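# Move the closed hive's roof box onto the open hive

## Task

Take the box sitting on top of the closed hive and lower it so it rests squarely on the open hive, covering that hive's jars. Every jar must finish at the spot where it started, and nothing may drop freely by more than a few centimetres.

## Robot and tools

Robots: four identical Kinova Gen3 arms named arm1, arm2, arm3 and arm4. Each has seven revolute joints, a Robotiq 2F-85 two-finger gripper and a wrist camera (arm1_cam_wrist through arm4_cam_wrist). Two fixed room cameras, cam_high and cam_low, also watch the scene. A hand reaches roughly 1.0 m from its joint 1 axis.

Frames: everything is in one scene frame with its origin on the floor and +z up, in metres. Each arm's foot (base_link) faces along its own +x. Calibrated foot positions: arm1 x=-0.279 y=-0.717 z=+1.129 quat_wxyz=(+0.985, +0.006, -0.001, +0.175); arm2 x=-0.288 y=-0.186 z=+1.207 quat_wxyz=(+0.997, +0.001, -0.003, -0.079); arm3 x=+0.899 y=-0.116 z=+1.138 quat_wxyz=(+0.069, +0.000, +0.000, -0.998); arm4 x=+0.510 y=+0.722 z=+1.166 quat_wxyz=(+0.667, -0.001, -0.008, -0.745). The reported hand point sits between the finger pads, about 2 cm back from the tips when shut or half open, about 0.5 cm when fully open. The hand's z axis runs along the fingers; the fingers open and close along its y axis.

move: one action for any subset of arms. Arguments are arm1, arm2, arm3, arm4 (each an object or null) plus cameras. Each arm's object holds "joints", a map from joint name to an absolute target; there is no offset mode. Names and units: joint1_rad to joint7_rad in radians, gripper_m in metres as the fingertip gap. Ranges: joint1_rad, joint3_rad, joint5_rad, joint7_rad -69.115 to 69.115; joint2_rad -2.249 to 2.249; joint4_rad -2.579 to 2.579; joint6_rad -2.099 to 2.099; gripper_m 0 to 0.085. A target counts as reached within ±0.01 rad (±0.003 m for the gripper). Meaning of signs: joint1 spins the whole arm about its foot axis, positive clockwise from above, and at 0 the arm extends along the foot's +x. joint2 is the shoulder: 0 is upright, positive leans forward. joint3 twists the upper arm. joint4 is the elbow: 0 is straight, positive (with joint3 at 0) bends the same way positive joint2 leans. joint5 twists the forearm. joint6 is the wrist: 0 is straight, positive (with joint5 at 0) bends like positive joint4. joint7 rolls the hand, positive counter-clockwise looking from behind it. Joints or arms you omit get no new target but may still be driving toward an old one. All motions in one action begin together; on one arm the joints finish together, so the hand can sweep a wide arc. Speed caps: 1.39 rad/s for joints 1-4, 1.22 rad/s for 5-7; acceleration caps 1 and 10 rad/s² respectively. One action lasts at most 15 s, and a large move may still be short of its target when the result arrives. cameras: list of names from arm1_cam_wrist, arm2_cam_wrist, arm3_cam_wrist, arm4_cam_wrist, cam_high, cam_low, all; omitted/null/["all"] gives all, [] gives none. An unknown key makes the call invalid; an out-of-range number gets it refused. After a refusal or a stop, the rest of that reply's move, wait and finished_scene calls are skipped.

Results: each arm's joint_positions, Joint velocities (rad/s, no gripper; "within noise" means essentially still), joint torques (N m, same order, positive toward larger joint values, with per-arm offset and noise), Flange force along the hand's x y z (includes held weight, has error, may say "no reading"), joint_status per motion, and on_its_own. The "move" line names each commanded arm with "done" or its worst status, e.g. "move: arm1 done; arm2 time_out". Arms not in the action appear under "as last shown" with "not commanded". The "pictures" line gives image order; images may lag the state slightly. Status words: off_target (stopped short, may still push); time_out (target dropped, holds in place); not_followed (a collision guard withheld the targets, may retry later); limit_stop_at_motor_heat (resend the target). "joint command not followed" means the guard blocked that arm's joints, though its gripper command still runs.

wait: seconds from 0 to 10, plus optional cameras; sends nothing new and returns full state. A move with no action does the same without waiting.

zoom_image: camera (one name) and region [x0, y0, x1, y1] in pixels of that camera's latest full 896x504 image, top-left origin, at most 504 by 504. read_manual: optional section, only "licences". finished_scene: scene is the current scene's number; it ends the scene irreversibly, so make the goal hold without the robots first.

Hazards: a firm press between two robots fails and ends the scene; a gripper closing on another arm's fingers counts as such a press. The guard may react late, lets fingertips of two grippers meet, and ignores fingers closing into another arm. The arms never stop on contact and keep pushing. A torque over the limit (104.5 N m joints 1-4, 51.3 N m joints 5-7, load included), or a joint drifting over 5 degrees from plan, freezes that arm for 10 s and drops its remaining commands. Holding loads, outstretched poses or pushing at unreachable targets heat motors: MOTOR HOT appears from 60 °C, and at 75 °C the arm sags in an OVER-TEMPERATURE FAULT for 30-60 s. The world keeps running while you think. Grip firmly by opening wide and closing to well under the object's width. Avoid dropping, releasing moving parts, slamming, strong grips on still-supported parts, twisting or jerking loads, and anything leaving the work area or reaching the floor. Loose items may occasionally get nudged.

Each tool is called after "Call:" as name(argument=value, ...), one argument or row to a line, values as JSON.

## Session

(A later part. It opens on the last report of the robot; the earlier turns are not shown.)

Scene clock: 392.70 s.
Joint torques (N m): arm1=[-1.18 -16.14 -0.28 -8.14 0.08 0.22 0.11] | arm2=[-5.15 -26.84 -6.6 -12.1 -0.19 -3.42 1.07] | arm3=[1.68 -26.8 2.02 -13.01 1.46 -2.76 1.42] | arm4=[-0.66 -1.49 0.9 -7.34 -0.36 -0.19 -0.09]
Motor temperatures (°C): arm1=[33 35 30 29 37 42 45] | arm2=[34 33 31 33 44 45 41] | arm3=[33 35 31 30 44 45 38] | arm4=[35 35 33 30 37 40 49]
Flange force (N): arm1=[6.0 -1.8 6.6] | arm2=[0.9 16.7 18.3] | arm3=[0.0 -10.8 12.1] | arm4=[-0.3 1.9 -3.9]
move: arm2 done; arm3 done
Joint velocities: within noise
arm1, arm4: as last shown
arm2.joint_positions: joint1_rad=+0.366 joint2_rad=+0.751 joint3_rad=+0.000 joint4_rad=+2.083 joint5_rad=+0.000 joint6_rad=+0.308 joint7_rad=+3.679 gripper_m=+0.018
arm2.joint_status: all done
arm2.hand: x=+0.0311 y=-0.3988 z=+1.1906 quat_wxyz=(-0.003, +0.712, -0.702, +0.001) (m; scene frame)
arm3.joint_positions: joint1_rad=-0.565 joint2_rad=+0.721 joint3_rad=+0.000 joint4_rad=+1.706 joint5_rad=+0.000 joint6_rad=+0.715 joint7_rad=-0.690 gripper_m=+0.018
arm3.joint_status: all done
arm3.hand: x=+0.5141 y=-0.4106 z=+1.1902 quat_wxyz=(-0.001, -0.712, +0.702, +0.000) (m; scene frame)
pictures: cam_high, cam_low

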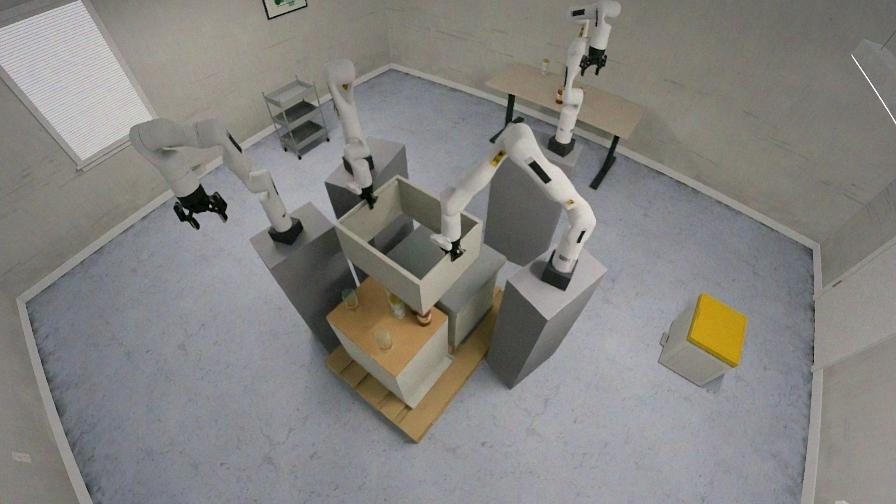

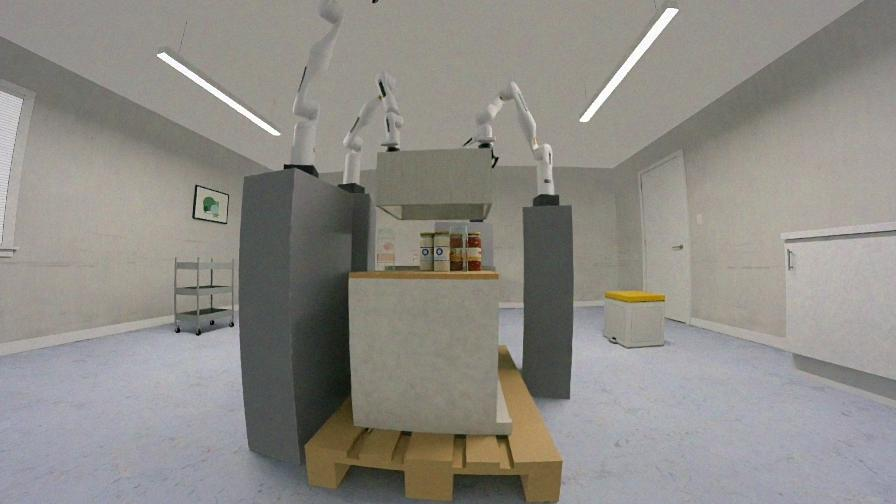

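Call:
move(
  arm2={"joints":{"joint1_rad":0.4927,"joint2_rad":0.7827,"joint4_rad":1.9636,"joint6_rad":0.3953,"joint7_rad":3.8098}},
  arm3={"joints":{"joint1_rad":-0.6492,"joint2_rad":0.7840,"joint4_rad":1.5597,"joint6_rad":0.7979,"joint7_rad":-0.7698}},
  cameras=[],
)

Call:
move(
  arm2={"joints":{"joint1_rad":0.5989,"joint2_rad":0.8260,"joint4_rad":1.8220,"joint6_rad":0.4936,"joint7_rad":3.9195}},
  arm3={"joints":{"joint1_rad":-0.7206,"joint2_rad":0.8586,"joint4_rad":1.3871,"joint6_rad":0.8959,"joint7_rad":-0.8377}},
  cameras=[],
)

Call:
move(
  arm2={"joints":{"joint1_rad":0.6877,"joint2_rad":0.8818,"joint4_rad":1.6577,"joint6_rad":0.6021,"joint7_rad":4.0118}},
  arm3={"joints":{"joint1_rad":-0.7817,"joint2_rad":0.9490,"joint4_rad":1.1806,"joint6_rad":1.0120,"joint7_rad":-0.8953}},
)

Scene clock: 403.33 s.
Joint torques (N m): arm1=[-1.28 -16.21 -0.33 -8.22 0.02 0.16 0.13] | arm2=[-5.84 -28.21 -7.23 -11.74 -0.52 -2.68 1.16] | arm3=[1.61 -28.42 1.99 -12.88 1.38 -2.51 1.41] | arm4=[-0.7 -1.47 0.97 -7.36 -0.38 -0.12 -0.12]
Motor temperatures (°C): arm1=[33 35 30 29 37 42 45] | arm2=[34 33 31 33 44 45 41] | arm3=[33 35 31 30 44 45 38] | arm4=[35 35 33 30 37 40 49]
Flange force (N): arm1=[6.1 -2.0 6.6] | arm2=[0.9 15.1 18.8] | arm3=[-0.1 -8.8 11.7] | arm4=[-0.3 2.0 -3.6]
move: arm2 done; arm3 done
Joint velocities: within noise
arm1, arm4: as last shown
arm2.joint_positions: joint1_rad=+0.493 joint2_rad=+0.783 joint3_rad=+0.000 joint4_rad=+1.964 joint5_rad=+0.000 joint6_rad=+0.395 joint7_rad=+3.810 gripper_m=+0.018
arm2.joint_status: all done
arm2.hand: x=+0.0298 y=-0.4589 z=+1.1906 quat_wxyz=(-0.003, +0.713, -0.701, +0.002) (m; scene frame)
arm3.joint_positions: joint1_rad=-0.649 joint2_rad=+0.784 joint3_rad=+0.000 joint4_rad=+1.560 joint5_rad=+0.000 joint6_rad=+0.798 joint7_rad=-0.770 gripper_m=+0.018
arm3.joint_status: all done
arm3.hand: x=+0.5130 y=-0.4689 z=+1.1902 quat_wxyz=(-0.001, -0.713, +0.701, +0.000) (m; scene frame)
pictures: none
No camera images: "cameras" was empty.

Scene clock: 404.47 s.
Joint torques (N m): arm1=[-1.15 -16.21 -0.28 -8.14 0.03 0.1 0.13] | arm2=[-6.38 -29.89 -7.77 -12.05 -1.01 -2.13 1.17] | arm3=[2.21 -30.43 2.29 -13.09 1.44 -2.33 1.43] | arm4=[-0.72 -1.59 1.03 -7.33 -0.38 -0.13 -0.12]
Motor temperatures (°C): arm1=[33 35 30 29 37 42 45] | arm2=[34 33 31 33 44 45 41] | arm3=[33 35 31 30 44 45 38] | arm4=[35 35 33 30 37 40 49]
Flange force (N): arm1=[5.4 -1.7 5.7] | arm2=[0.3 14.5 18.9] | arm3=[0.7 -8.3 11.7] | arm4=[-0.6 2.0 -3.8]
move: arm2 done; arm3 done
Joint velocities: within noise
arm1: as last shown
arm2.joint_positions: joint1_rad=+0.599 joint2_rad=+0.826 joint3_rad=+0.000 joint4_rad=+1.822 joint5_rad=+0.000 joint6_rad=+0.494 joint7_rad=+3.919 gripper_m=+0.018
arm2.joint_status: all done
arm2.hand: x=+0.0285 y=-0.5188 z=+1.1906 quat_wxyz=(-0.003, +0.714, -0.700, +0.002) (m; scene frame)
arm3.joint_positions: joint1_rad=-0.721 joint2_rad=+0.859 joint3_rad=+0.000 joint4_rad=+1.387 joint5_rad=+0.000 joint6_rad=+0.896 joint7_rad=-0.838 gripper_m=+0.018
arm3.joint_status: all done
arm3.hand: x=+0.5119 y=-0.5272 z=+1.1904 quat_wxyz=(-0.001, -0.715, +0.700, +0.000) (m; scene frame)
arm4.joint_positions: joint1_rad=-0.828 joint2_rad=-0.298 joint3_rad=-0.033 joint4_rad=+1.506 joint5_rad=+0.015 joint6_rad=+1.934 joint7_rad=+1.887 gripper_m=+0.085
arm4.joint_status: not commanded
arm4.hand: x=+0.6012 y=+0.5842 z=+1.6564 quat_wxyz=(+0.001, -0.253, -0.967, +0.015) (m; scene frame)
pictures: none
No camera images: "cameras" was empty.

Scene clock: 405.70 s.
Joint torques (N m): arm1=[-1.17 -16.2 -0.22 -8.19 0.08 0.16 0.11] | arm2=[-7.05 -32.09 -8.24 -12.84 -1.57 -1.81 1.22] | arm3=[2.8 -32.59 2.52 -13.51 1.44 -2.27 1.5] | arm4=[-0.66 -1.66 1.01 -7.36 -0.37 -0.19 -0.15]
Motor temperatures (°C): arm1=[33 35 30 29 37 42 45] | arm2=[34 33 31 33 44 45 41] | arm3=[33 35 31 30 44 45 38] | arm4=[35 35 33 30 37 40 49]
Flange force (N): arm1=[6.0 -1.8 6.5] | arm2=[-0.4 14.4 19.1] | arm3=[1.4 -8.1 11.6] | arm4=[-0.6 1.9 -3.9]
move: arm2 done; arm3 done
Joint velocities: within noise
arm1, arm4: as last shown
arm2.joint_positions: joint1_rad=+0.688 joint2_rad=+0.882 joint3_rad=+0.000 joint4_rad=+1.658 joint5_rad=+0.000 joint6_rad=+0.602 joint7_rad=+4.012 gripper_m=+0.018
arm2.joint_status: all done
arm2.hand: x=+0.0273 y=-0.5788 z=+1.1906 quat_wxyz=(-0.003, +0.716, -0.699, +0.002) (m; scene frame)
arm3.joint_positions: joint1_rad=-0.782 joint2_rad=+0.949 joint3_rad=+0.000 joint4_rad=+1.181 joint5_rad=+0.000 joint6_rad=+1.012 joint7_rad=-0.895 gripper_m=+0.018
arm3.joint_status: all done
arm3.hand: x=+0.5107 y=-0.5855 z=+1.1903 quat_wxyz=(-0.001, -0.716, +0.698, +0.000) (m; scene frame)
pictures: arm1_cam_wrist, arm2_cam_wrist, arm3_cam_wrist, arm4_cam_wrist, cam_high, cam_low

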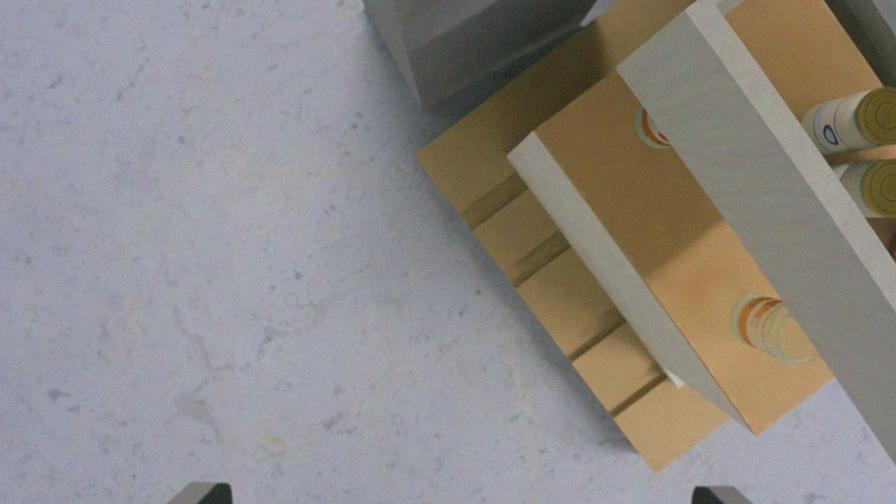

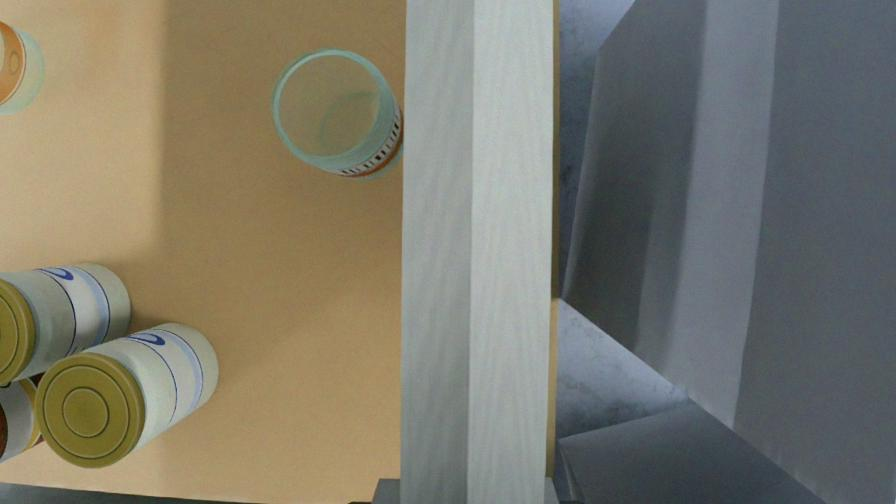

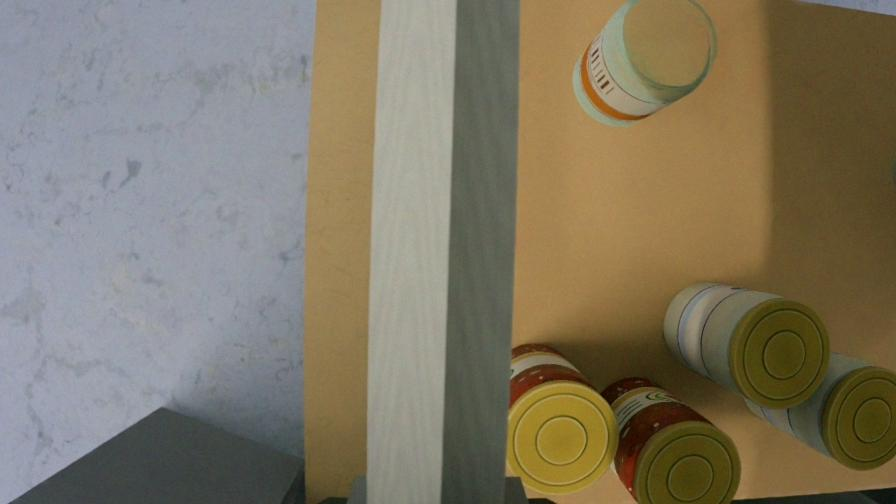

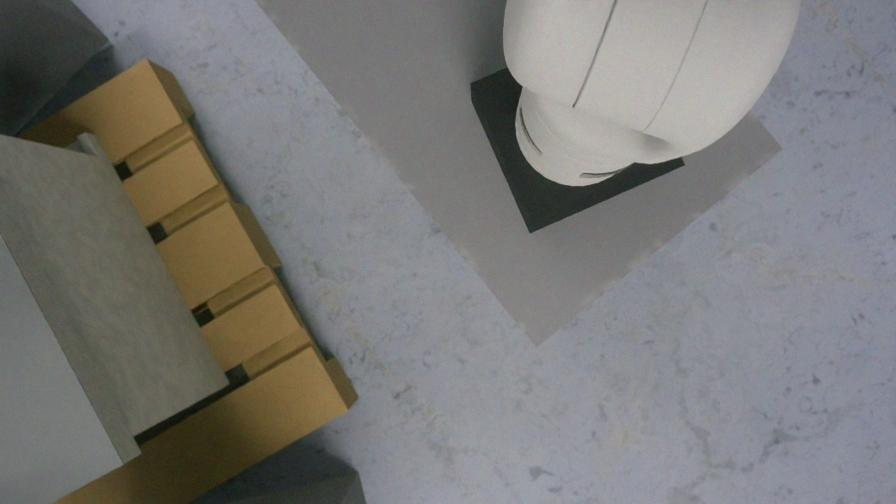

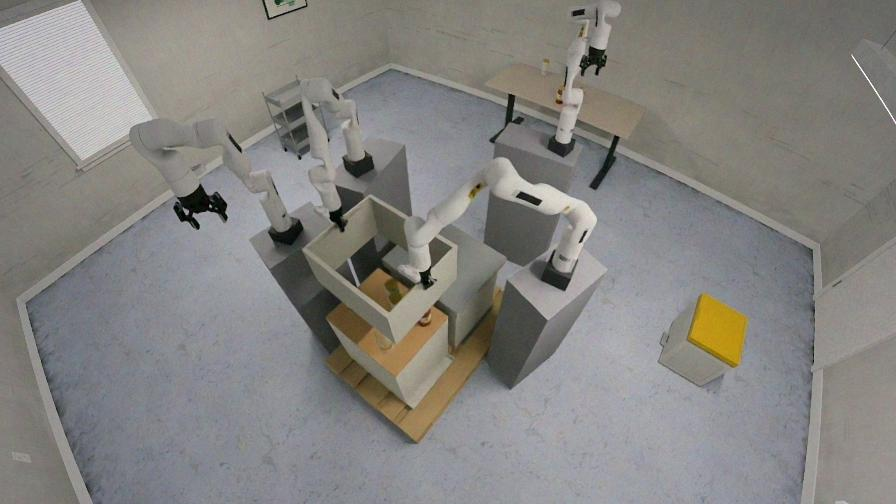

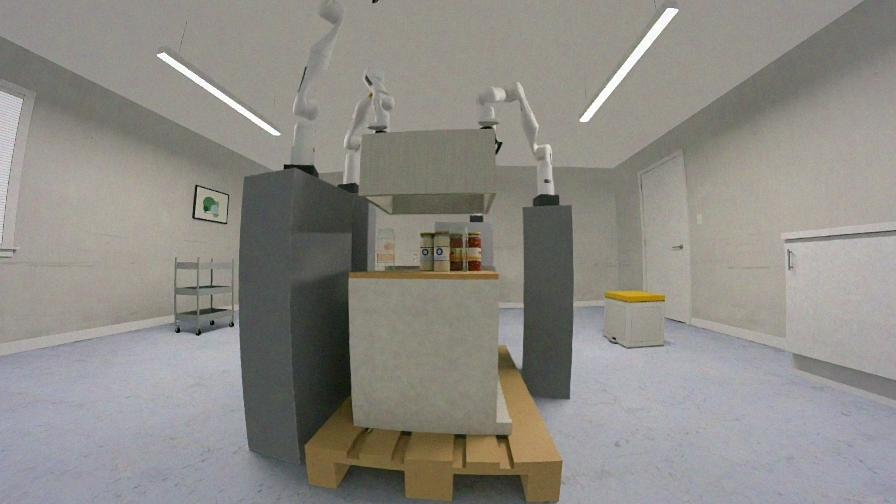

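Call:
move(
  arm2={"joints":{"joint1_rad":0.7615,"joint2_rad":0.9510,"joint4_rad":1.4683,"joint6_rad":0.7223,"joint7_rad":4.0891}},
  arm3={"joints":{"joint1_rad":-0.8342,"joint2_rad":1.0620,"joint4_rad":0.9229,"joint6_rad":1.1567,"joint7_rad":-0.9443}},
  cameras=[],
)

Call:
move(
  arm2={"joints":{"joint2_rad":1.0634,"joint4_rad":1.4585,"joint6_rad":0.6197}},
  arm3={"joints":{"joint2_rad":1.1417,"joint4_rad":0.9506,"joint6_rad":1.0493}},
)

Scene clock: 431.60 s.
Joint torques (N m): arm1=[-1.14 -16.15 -0.26 -8.24 0.03 0.17 0.1] | arm2=[-7.92 -34.45 -8.74 -13.72 -2.22 -1.53 1.24] | arm3=[3.52 -35.23 2.89 -13.91 1.58 -2.31 1.48] | arm4=[-0.71 -1.55 0.99 -7.31 -0.39 -0.12 -0.07]
Motor temperatures (°C): arm1=[33 35 30 29 37 42 45] | arm2=[34 33 31 33 44 45 41] | arm3=[33 36 31 30 44 45 38] | arm4=[35 35 33 30 37 40 49]
Flange force (N): arm1=[6.5 -1.7 7.0] | arm2=[-1.0 14.7 19.2] | arm3=[3.5 -7.0 11.7] | arm4=[-0.6 2.1 -3.9]
move: arm2 done; arm3 done
Joint velocities: within noise
arm1.joint_positions: joint1_rad=+1.000 joint2_rad=+0.455 joint3_rad=+0.000 joint4_rad=+0.548 joint5_rad=+0.000 joint6_rad=+2.090 joint7_rad=+1.571 gripper_m=+0.085
arm1.joint_status: not commanded
arm1.hand: x=+0.0767 y=-1.0240 z=+1.6464 quat_wxyz=(-0.021, -0.318, -0.948, +0.002) (m; scene frame)
arm2.joint_positions: joint1_rad=+0.762 joint2_rad=+0.951 joint3_rad=+0.000 joint4_rad=+1.468 joint5_rad=+0.000 joint6_rad=+0.722 joint7_rad=+4.089 gripper_m=+0.018
arm2.joint_status: all done
arm2.hand: x=+0.0262 y=-0.6388 z=+1.1906 quat_wxyz=(-0.003, +0.717, -0.697, +0.002) (m; scene frame)
arm3.joint_positions: joint1_rad=-0.834 joint2_rad=+1.062 joint3_rad=+0.000 joint4_rad=+0.923 joint5_rad=+0.000 joint6_rad=+1.157 joint7_rad=-0.944 gripper_m=+0.018
arm3.joint_status: all done
arm3.hand: x=+0.5095 y=-0.6439 z=+1.1904 quat_wxyz=(-0.001, -0.717, +0.697, +0.000) (m; scene frame)
arm4: as last shown
pictures: none
No camera images: "cameras" was empty.

Scene clock: 432.57 s.
Joint torques (N m): arm1=[-1.15 -16.13 -0.28 -8.14 0.07 0.18 0.14] | arm2=[-7.53 -34.94 -8.42 -12.25 -1.71 -1.37 1.16] | arm3=[3.44 -35.94 2.95 -13.42 1.51 -2.09 1.4] | arm4=[-0.7 -1.47 1.04 -7.41 -0.38 -0.17 -0.11]
Motor temperatures (°C): arm1=[33 35 30 29 37 42 45] | arm2=[34 33 31 33 44 45 41] | arm3=[33 36 31 30 44 45 38] | arm4=[35 35 33 30 37 40 49]
Flange force (N): arm1=[5.9 -1.7 6.3] | arm2=[-0.8 13.9 18.5] | arm3=[3.0 -7.0 12.5] | arm4=[-0.3 2.2 -3.6]
move: arm2 done; arm3 done
Joint velocities: within noise
arm1, arm4: as last shown
arm2.joint_positions: joint1_rad=+0.761 joint2_rad=+1.063 joint3_rad=+0.000 joint4_rad=+1.458 joint5_rad=+0.000 joint6_rad=+0.620 joint7_rad=+4.089 gripper_m=+0.018
arm2.joint_status: all done
arm2.hand: x=+0.0266 y=-0.6387 z=+1.1307 quat_wxyz=(-0.003, +0.717, -0.697, +0.002) (m; scene frame)
arm3.joint_positions: joint1_rad=-0.834 joint2_rad=+1.142 joint3_rad=+0.000 joint4_rad=+0.951 joint5_rad=+0.000 joint6_rad=+1.049 joint7_rad=-0.944 gripper_m=+0.018
arm3.joint_status: all done
arm3.hand: x=+0.5096 y=-0.6439 z=+1.1304 quat_wxyz=(-0.001, -0.717, +0.697, +0.000) (m; scene frame)
pictures: arm1_cam_wrist, arm2_cam_wrist, arm3_cam_wrist, arm4_cam_wrist, cam_high, cam_low

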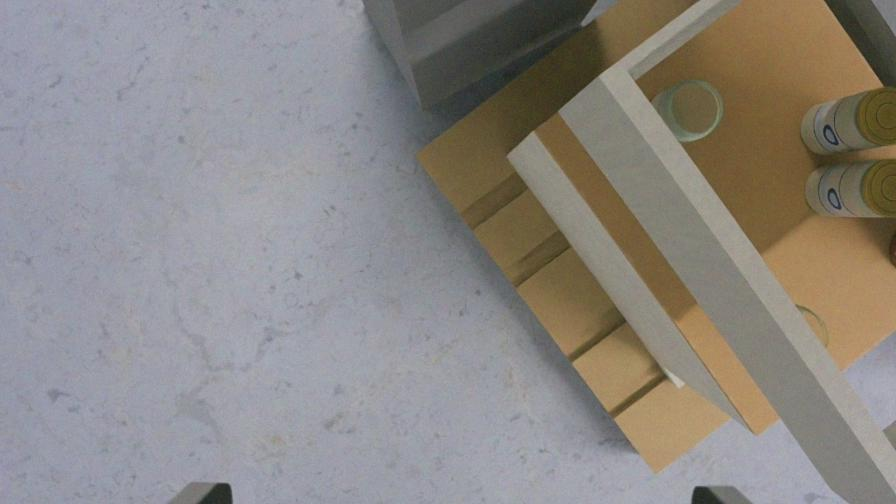

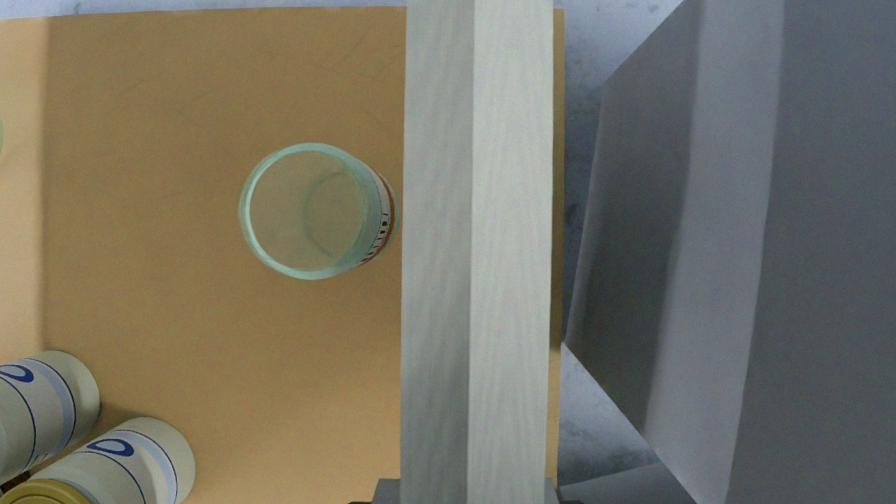

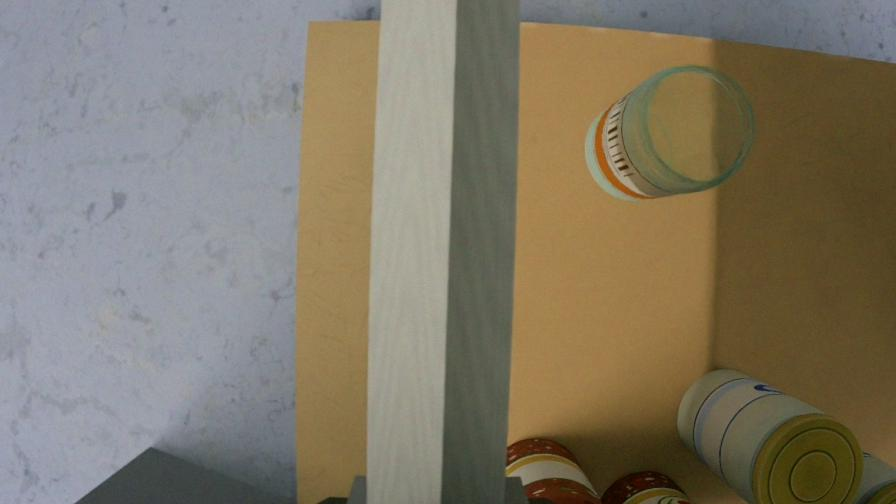

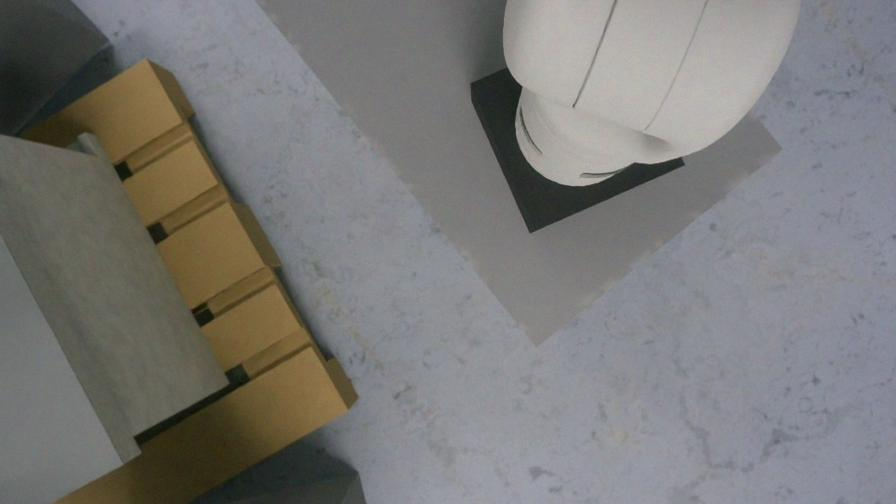

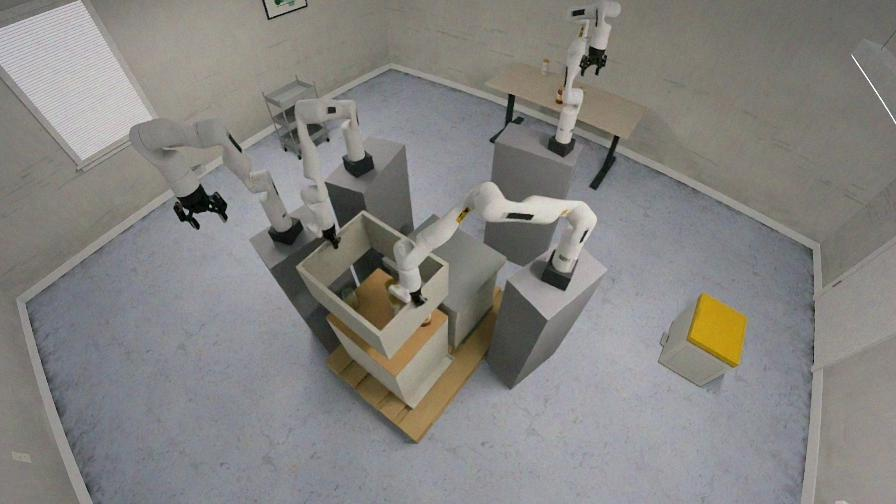

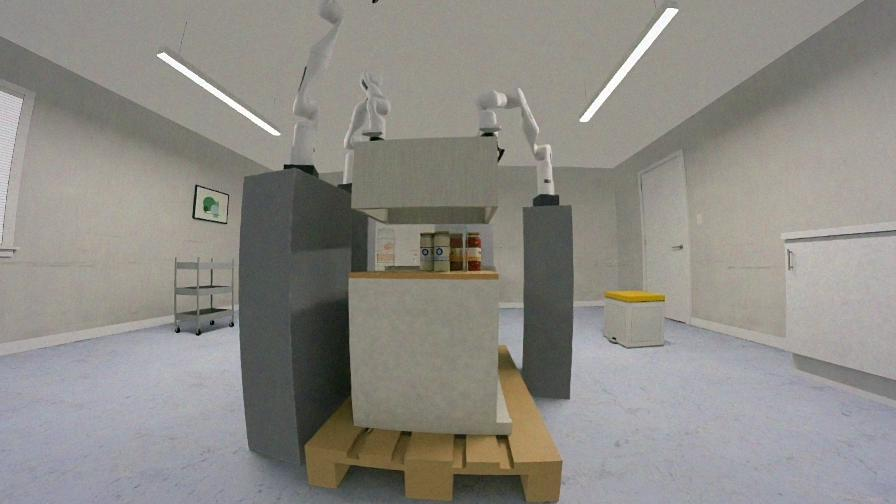

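Call:
move(
  arm2={"joints":{"joint2_rad":1.1634,"joint4_rad":1.4295,"joint6_rad":0.5487}},
  arm3={"joints":{"joint2_rad":1.2192,"joint4_rad":0.9474,"joint6_rad":0.9750}},
  cameras=[],
)

Call:
move(
  arm2={"joints":{"joint2_rad":1.2679,"joint4_rad":1.3808,"joint6_rad":0.4929}},
  arm3={"joints":{"joint2_rad":1.3057,"joint4_rad":0.9210,"joint6_rad":0.9149}},
  cameras=[],
)

Call:
move(
  arm2={"joints":{"joint2_rad":1.3765,"joint4_rad":1.3126,"joint6_rad":0.4525}},
  arm3={"joints":{"joint2_rad":1.4013,"joint4_rad":0.8692,"joint6_rad":0.8711}},
  cameras=["arm1_cam_wrist","cam_low","cam_high"],
)

Call:
zoom_image(
  camera="cam_low",
  region=[300, 120, 560, 300],
)

Call:
zoom_image(
  camera="arm1_cam_wrist",
  region=[480, 60, 740, 220],
)

Call:
zoom_image(
  camera="arm1_cam_wrist",
  region=[660, 360, 896, 504],
)

Scene clock: 459.73 s.
Joint torques (N m): arm1=[-1.18 -16.18 -0.27 -8.21 0 0.16 0.16] | arm2=[-7.04 -34.98 -7.83 -10.89 -1.23 -1.19 1.17] | arm3=[2.66 -36.69 2.58 -12.96 1.32 -2.02 1.41] | arm4=[-0.72 -1.54 1.02 -7.33 -0.37 -0.19 -0.09]
Motor temperatures (°C): arm1=[33 35 30 29 37 42 45] | arm2=[34 34 31 33 44 45 41] | arm3=[33 37 31 30 44 45 38] | arm4=[35 35 33 30 37 39 49]
Flange force (N): arm1=[6.2 -1.6 6.7] | arm2=[-0.5 12.6 17.6] | arm3=[2.9 -5.6 13.3] | arm4=[-0.5 2.2 -4.0]
move: arm2 done; arm3 done
Joint velocities: within noise
arm1, arm4: as last shown
arm2.joint_positions: joint1_rad=+0.761 joint2_rad=+1.163 joint3_rad=+0.000 joint4_rad=+1.429 joint5_rad=+0.000 joint6_rad=+0.549 joint7_rad=+4.089 gripper_m=+0.018
arm2.joint_status: all done
arm2.hand: x=+0.0269 y=-0.6385 z=+1.0806 quat_wxyz=(-0.003, +0.717, -0.697, +0.002) (m; scene frame)
arm3.joint_positions: joint1_rad=-0.834 joint2_rad=+1.219 joint3_rad=+0.000 joint4_rad=+0.947 joint5_rad=+0.000 joint6_rad=+0.975 joint7_rad=-0.944 gripper_m=+0.018
arm3.joint_status: all done
arm3.hand: x=+0.5095 y=-0.6440 z=+1.0804 quat_wxyz=(-0.001, -0.717, +0.697, +0.000) (m; scene frame)
pictures: none
No camera images: "cameras" was empty.

Scene clock: 460.70 s.
Joint torques (N m): arm1=[-1.12 -16.14 -0.28 -8.14 0.05 0.19 0.1] | arm2=[-6.85 -35.28 -7.66 -9.98 -0.93 -1.06 1.18] | arm3=[2.41 -37.31 2.47 -12.57 1.28 -2.01 1.43] | arm4=[-0.75 -1.54 1.05 -7.42 -0.34 -0.15 -0.11]
Motor temperatures (°C): arm1=[33 35 30 29 37 42 45] | arm2=[34 34 31 33 44 45 41] | arm3=[33 37 31 30 44 45 38] | arm4=[35 35 33 30 37 39 49]
Flange force (N): arm1=[5.9 -1.7 6.4] | arm2=[-0.5 12.1 17.2] | arm3=[3.0 -5.0 14.0] | arm4=[-0.4 2.2 -3.5]
move: arm2 done; arm3 done
Joint velocities: within noise
arm1, arm4: as last shown
arm2.joint_positions: joint1_rad=+0.761 joint2_rad=+1.268 joint3_rad=+0.000 joint4_rad=+1.381 joint5_rad=+0.000 joint6_rad=+0.493 joint7_rad=+4.089 gripper_m=+0.018
arm2.joint_status: all done
arm2.hand: x=+0.0272 y=-0.6385 z=+1.0307 quat_wxyz=(-0.003, +0.717, -0.697, +0.002) (m; scene frame)
arm3.joint_positions: joint1_rad=-0.834 joint2_rad=+1.306 joint3_rad=+0.000 joint4_rad=+0.921 joint5_rad=+0.000 joint6_rad=+0.915 joint7_rad=-0.944 gripper_m=+0.018
arm3.joint_status: all done
arm3.hand: x=+0.5095 y=-0.6440 z=+1.0304 quat_wxyz=(-0.001, -0.717, +0.697, +0.000) (m; scene frame)
pictures: none
No camera images: "cameras" was empty.

Scene clock: 461.67 s.
Joint torques (N m): arm1=[-1.15 -16.17 -0.29 -8.13 0.06 0.15 0.15] | arm2=[-6.61 -35.23 -7.23 -9.12 -0.68 -0.95 1.23] | arm3=[1.87 -37.86 2.21 -12.26 1.18 -1.9 1.52] | arm4=[-0.64 -1.51 1.03 -7.38 -0.34 -0.16 -0.07]
Motor temperatures (°C): arm1=[33 35 30 29 37 42 45] | arm2=[34 34 31 33 44 45 41] | arm3=[33 37 31 30 44 45 38] | arm4=[35 35 33 30 37 39 49]
Flange force (N): arm1=[5.6 -1.7 6.0] | arm2=[-0.3 11.4 16.4] | arm3=[2.7 -4.4 14.7] | arm4=[-0.5 2.4 -3.7]
move: arm2 done; arm3 done
Joint velocities: within noise
arm1, arm4: as last shown
arm2.joint_positions: joint1_rad=+0.761 joint2_rad=+1.376 joint3_rad=+0.000 joint4_rad=+1.313 joint5_rad=+0.000 joint6_rad=+0.452 joint7_rad=+4.089 gripper_m=+0.018
arm2.joint_status: all done
arm2.hand: x=+0.0274 y=-0.6384 z=+0.9806 quat_wxyz=(-0.003, +0.717, -0.697, +0.002) (m; scene frame)
arm3.joint_positions: joint1_rad=-0.834 joint2_rad=+1.401 joint3_rad=+0.000 joint4_rad=+0.869 joint5_rad=+0.000 joint6_rad=+0.871 joint7_rad=-0.944 gripper_m=+0.018
arm3.joint_status: all done
arm3.hand: x=+0.5094 y=-0.6441 z=+0.9805 quat_wxyz=(-0.001, -0.717, +0.697, +0.000) (m; scene frame)
pictures: arm1_cam_wrist, cam_high, cam_low

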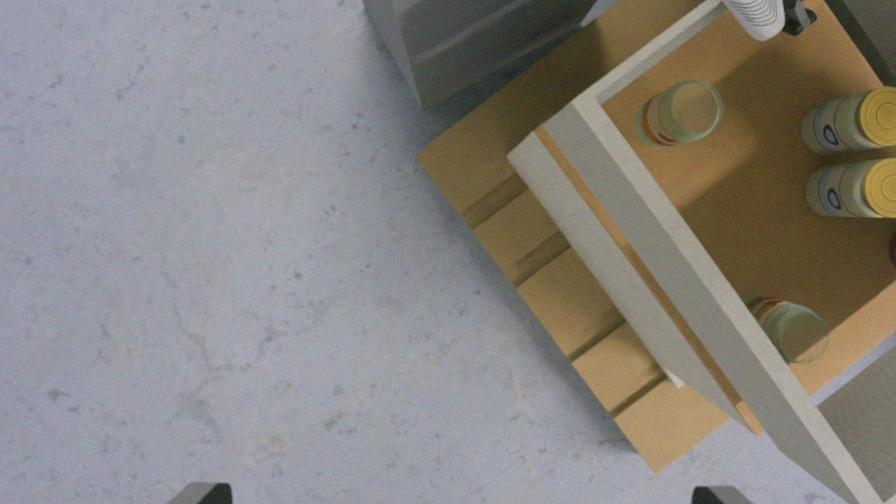

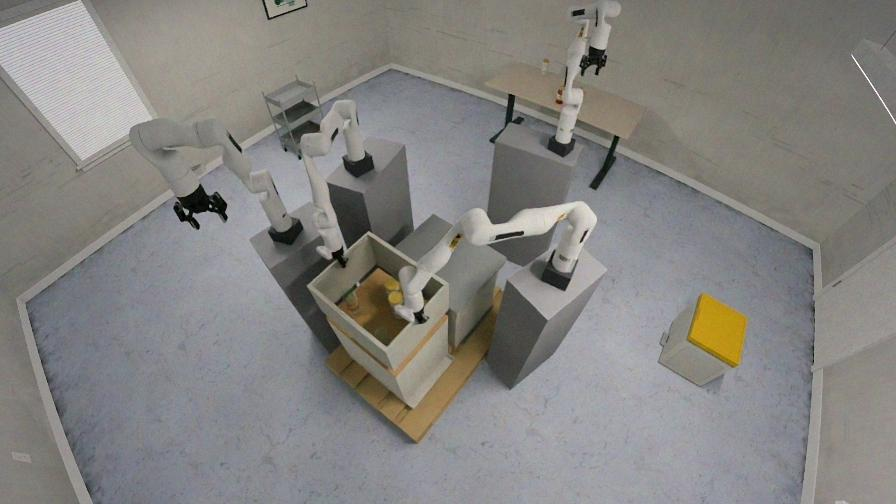

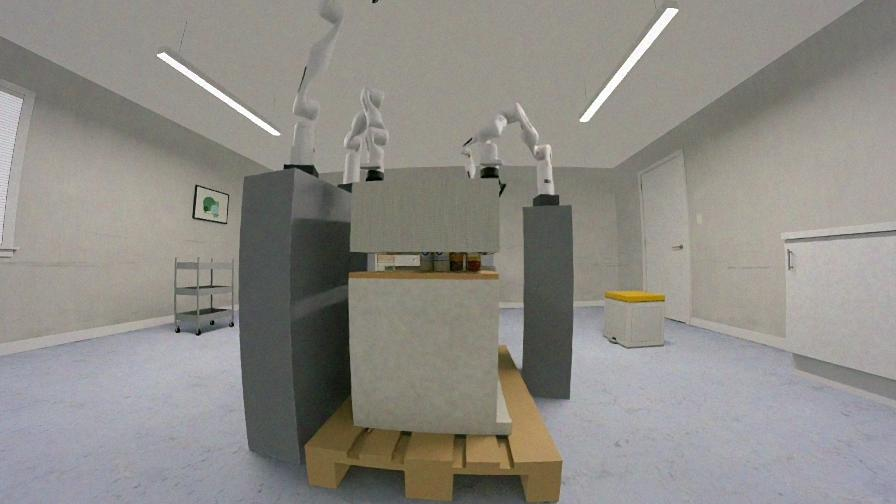

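Scaled by 1.938 from the camera's 896x504 image, which has a finer 1280x720 frame.

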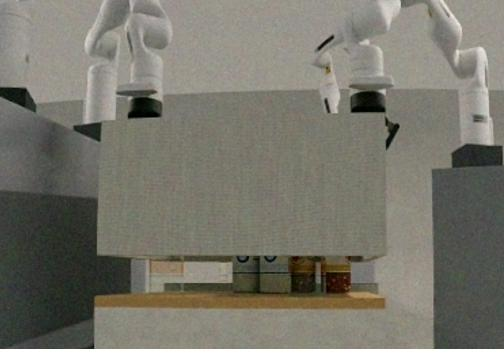

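Scaled by 1.938 from the camera's 896x504 image, which has a finer 1280x720 frame.

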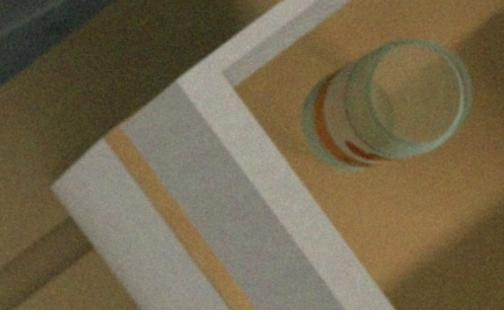

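Scaled by 2.136 from the camera's 896x504 image, which has a finer 1280x720 frame.

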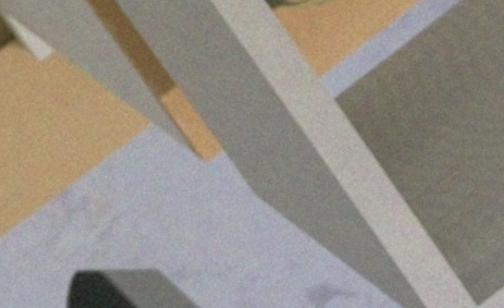

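Call:
move(
  arm2={"joints":{"joint1_rad":0.7756,"joint2_rad":1.4960,"joint4_rad":1.1944,"joint6_rad":0.4512,"joint7_rad":4.1132}},
  arm3={"joints":{"joint1_rad":-0.8355,"joint2_rad":1.5214,"joint4_rad":0.7481,"joint6_rad":0.8721,"joint7_rad":-0.9356}},
)

Call:
zoom_image(
  camera="cam_low",
  region=[300, 150, 560, 330],
)

Call:
zoom_image(
  camera="arm1_cam_wrist",
  region=[480, 60, 740, 220],
)

Call:
zoom_image(
  camera="arm1_cam_wrist",
  region=[660, 360, 896, 504],
)

Scene clock: 488.57 s.
Joint torques (N m): arm1=[-1.24 -16.13 -0.24 -8.14 0.09 0.17 0.16] | arm2=[-6.21 -35.27 -6.71 -8.24 -0.55 -0.5 1.34] | arm3=[0.6 -37.95 1.43 -11.69 0.82 -1.7 1.68] | arm4=[-0.67 -1.65 0.99 -7.44 -0.38 -0.19 -0.1]
Motor temperatures (°C): arm1=[33 36 30 29 37 42 45] | arm2=[34 35 31 33 44 45 41] | arm3=[33 38 31 31 44 45 38] | arm4=[35 35 33 30 37 39 49]
Flange force (N): arm1=[5.9 -1.8 6.3] | arm2=[0.2 9.7 16.6] | arm3=[3.7 -1.4 15.3] | arm4=[-0.5 2.0 -3.6]
move: arm2 done; arm3 done
Joint velocities: within noise
arm1, arm4: as last shown
arm2.joint_positions: joint1_rad=+0.776 joint2_rad=+1.496 joint3_rad=+0.000 joint4_rad=+1.194 joint5_rad=+0.000 joint6_rad=+0.451 joint7_rad=+4.113 gripper_m=+0.018
arm2.joint_status: all done
arm2.hand: x=+0.0251 y=-0.6478 z=+0.9306 quat_wxyz=(-0.003, +0.720, -0.694, +0.002) (m; scene frame)
arm3.joint_positions: joint1_rad=-0.836 joint2_rad=+1.521 joint3_rad=+0.000 joint4_rad=+0.748 joint5_rad=+0.000 joint6_rad=+0.872 joint7_rad=-0.936 gripper_m=+0.018
arm3.joint_status: all done
arm3.hand: x=+0.5069 y=-0.6494 z=+0.9306 quat_wxyz=(-0.001, -0.721, +0.693, +0.000) (m; scene frame)
pictures: arm1_cam_wrist, arm2_cam_wrist, arm3_cam_wrist, arm4_cam_wrist, cam_high, cam_low

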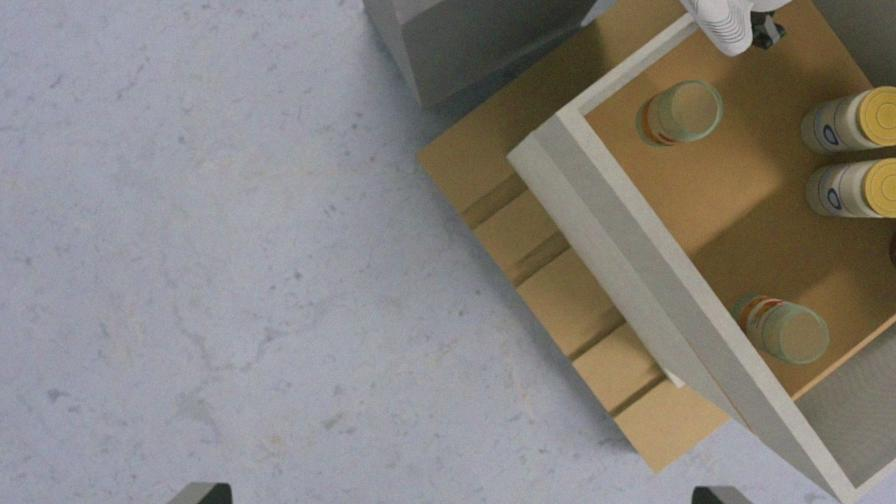

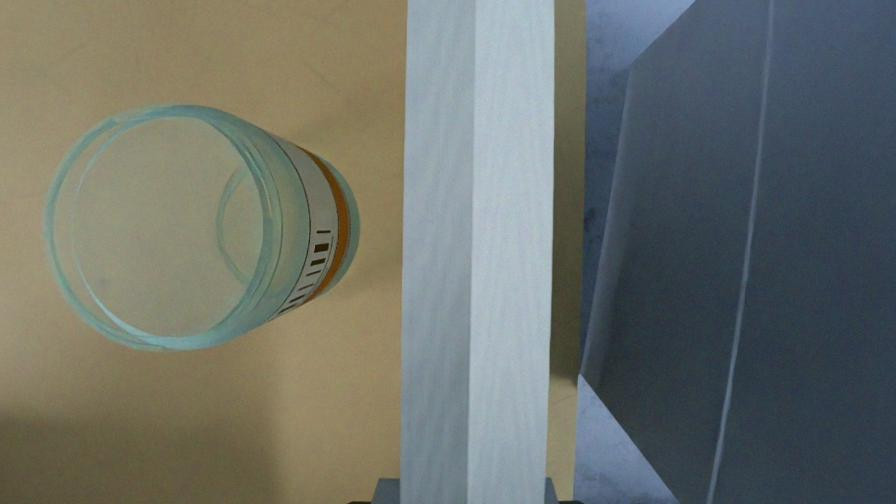

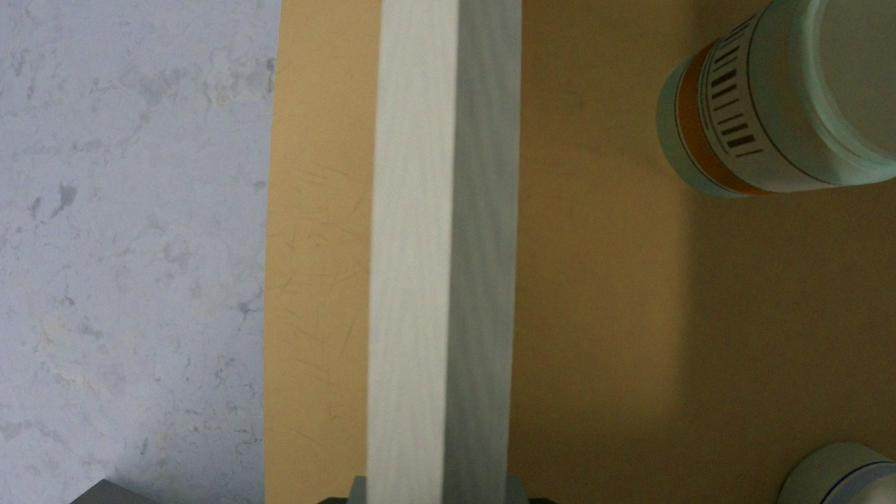

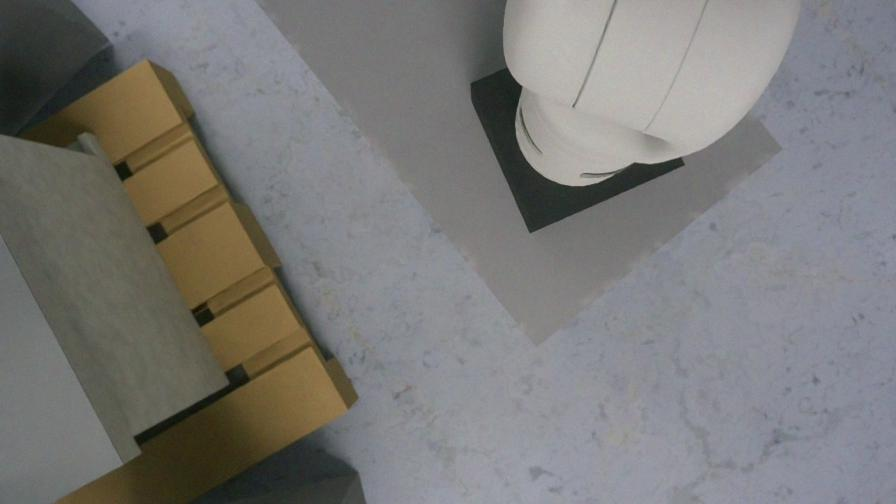

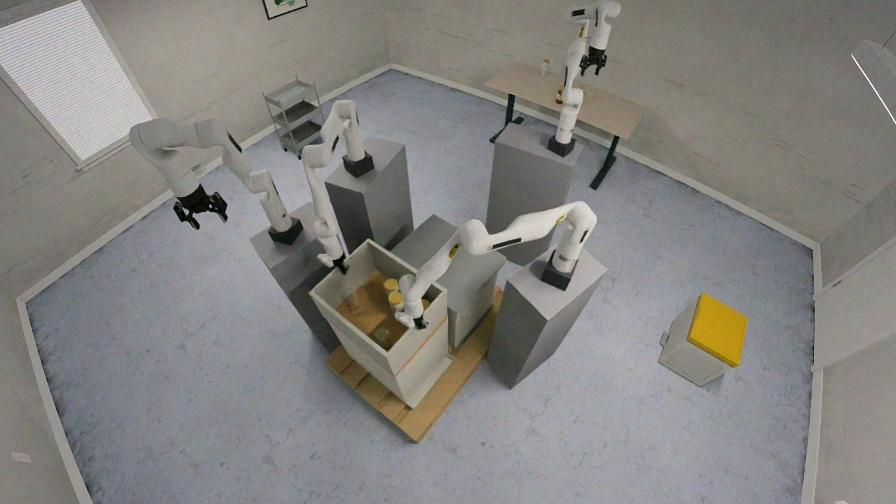

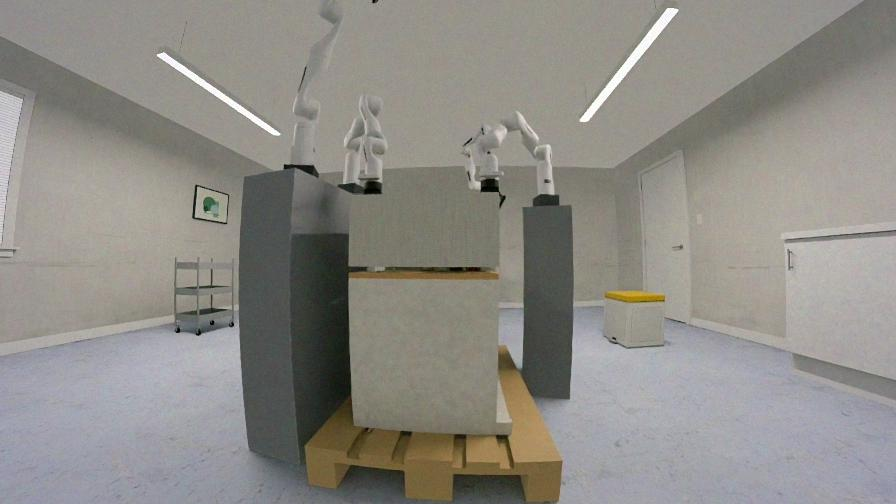

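Scaled by 1.938 from the camera's 896x504 image, which has a finer 1280x720 frame.

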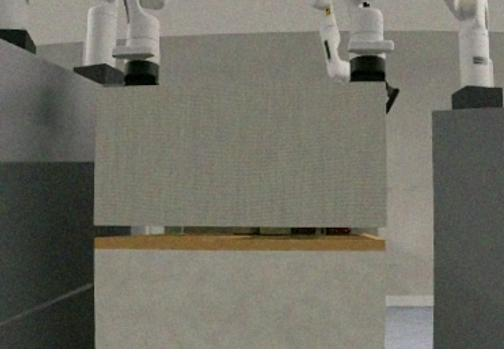

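Scaled by 1.938 from the camera's 896x504 image, which has a finer 1280x720 frame.

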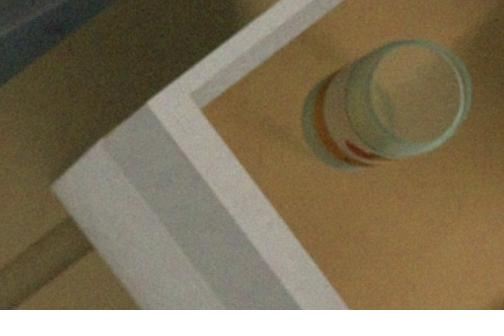

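Scaled by 2.136 from the camera's 896x504 image, which has a finer 1280x720 frame.

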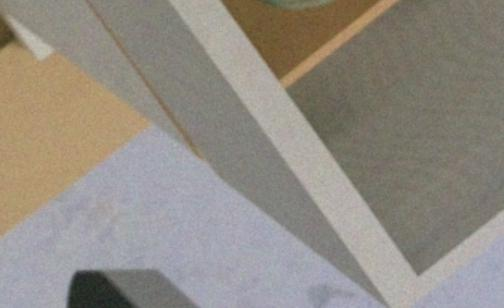

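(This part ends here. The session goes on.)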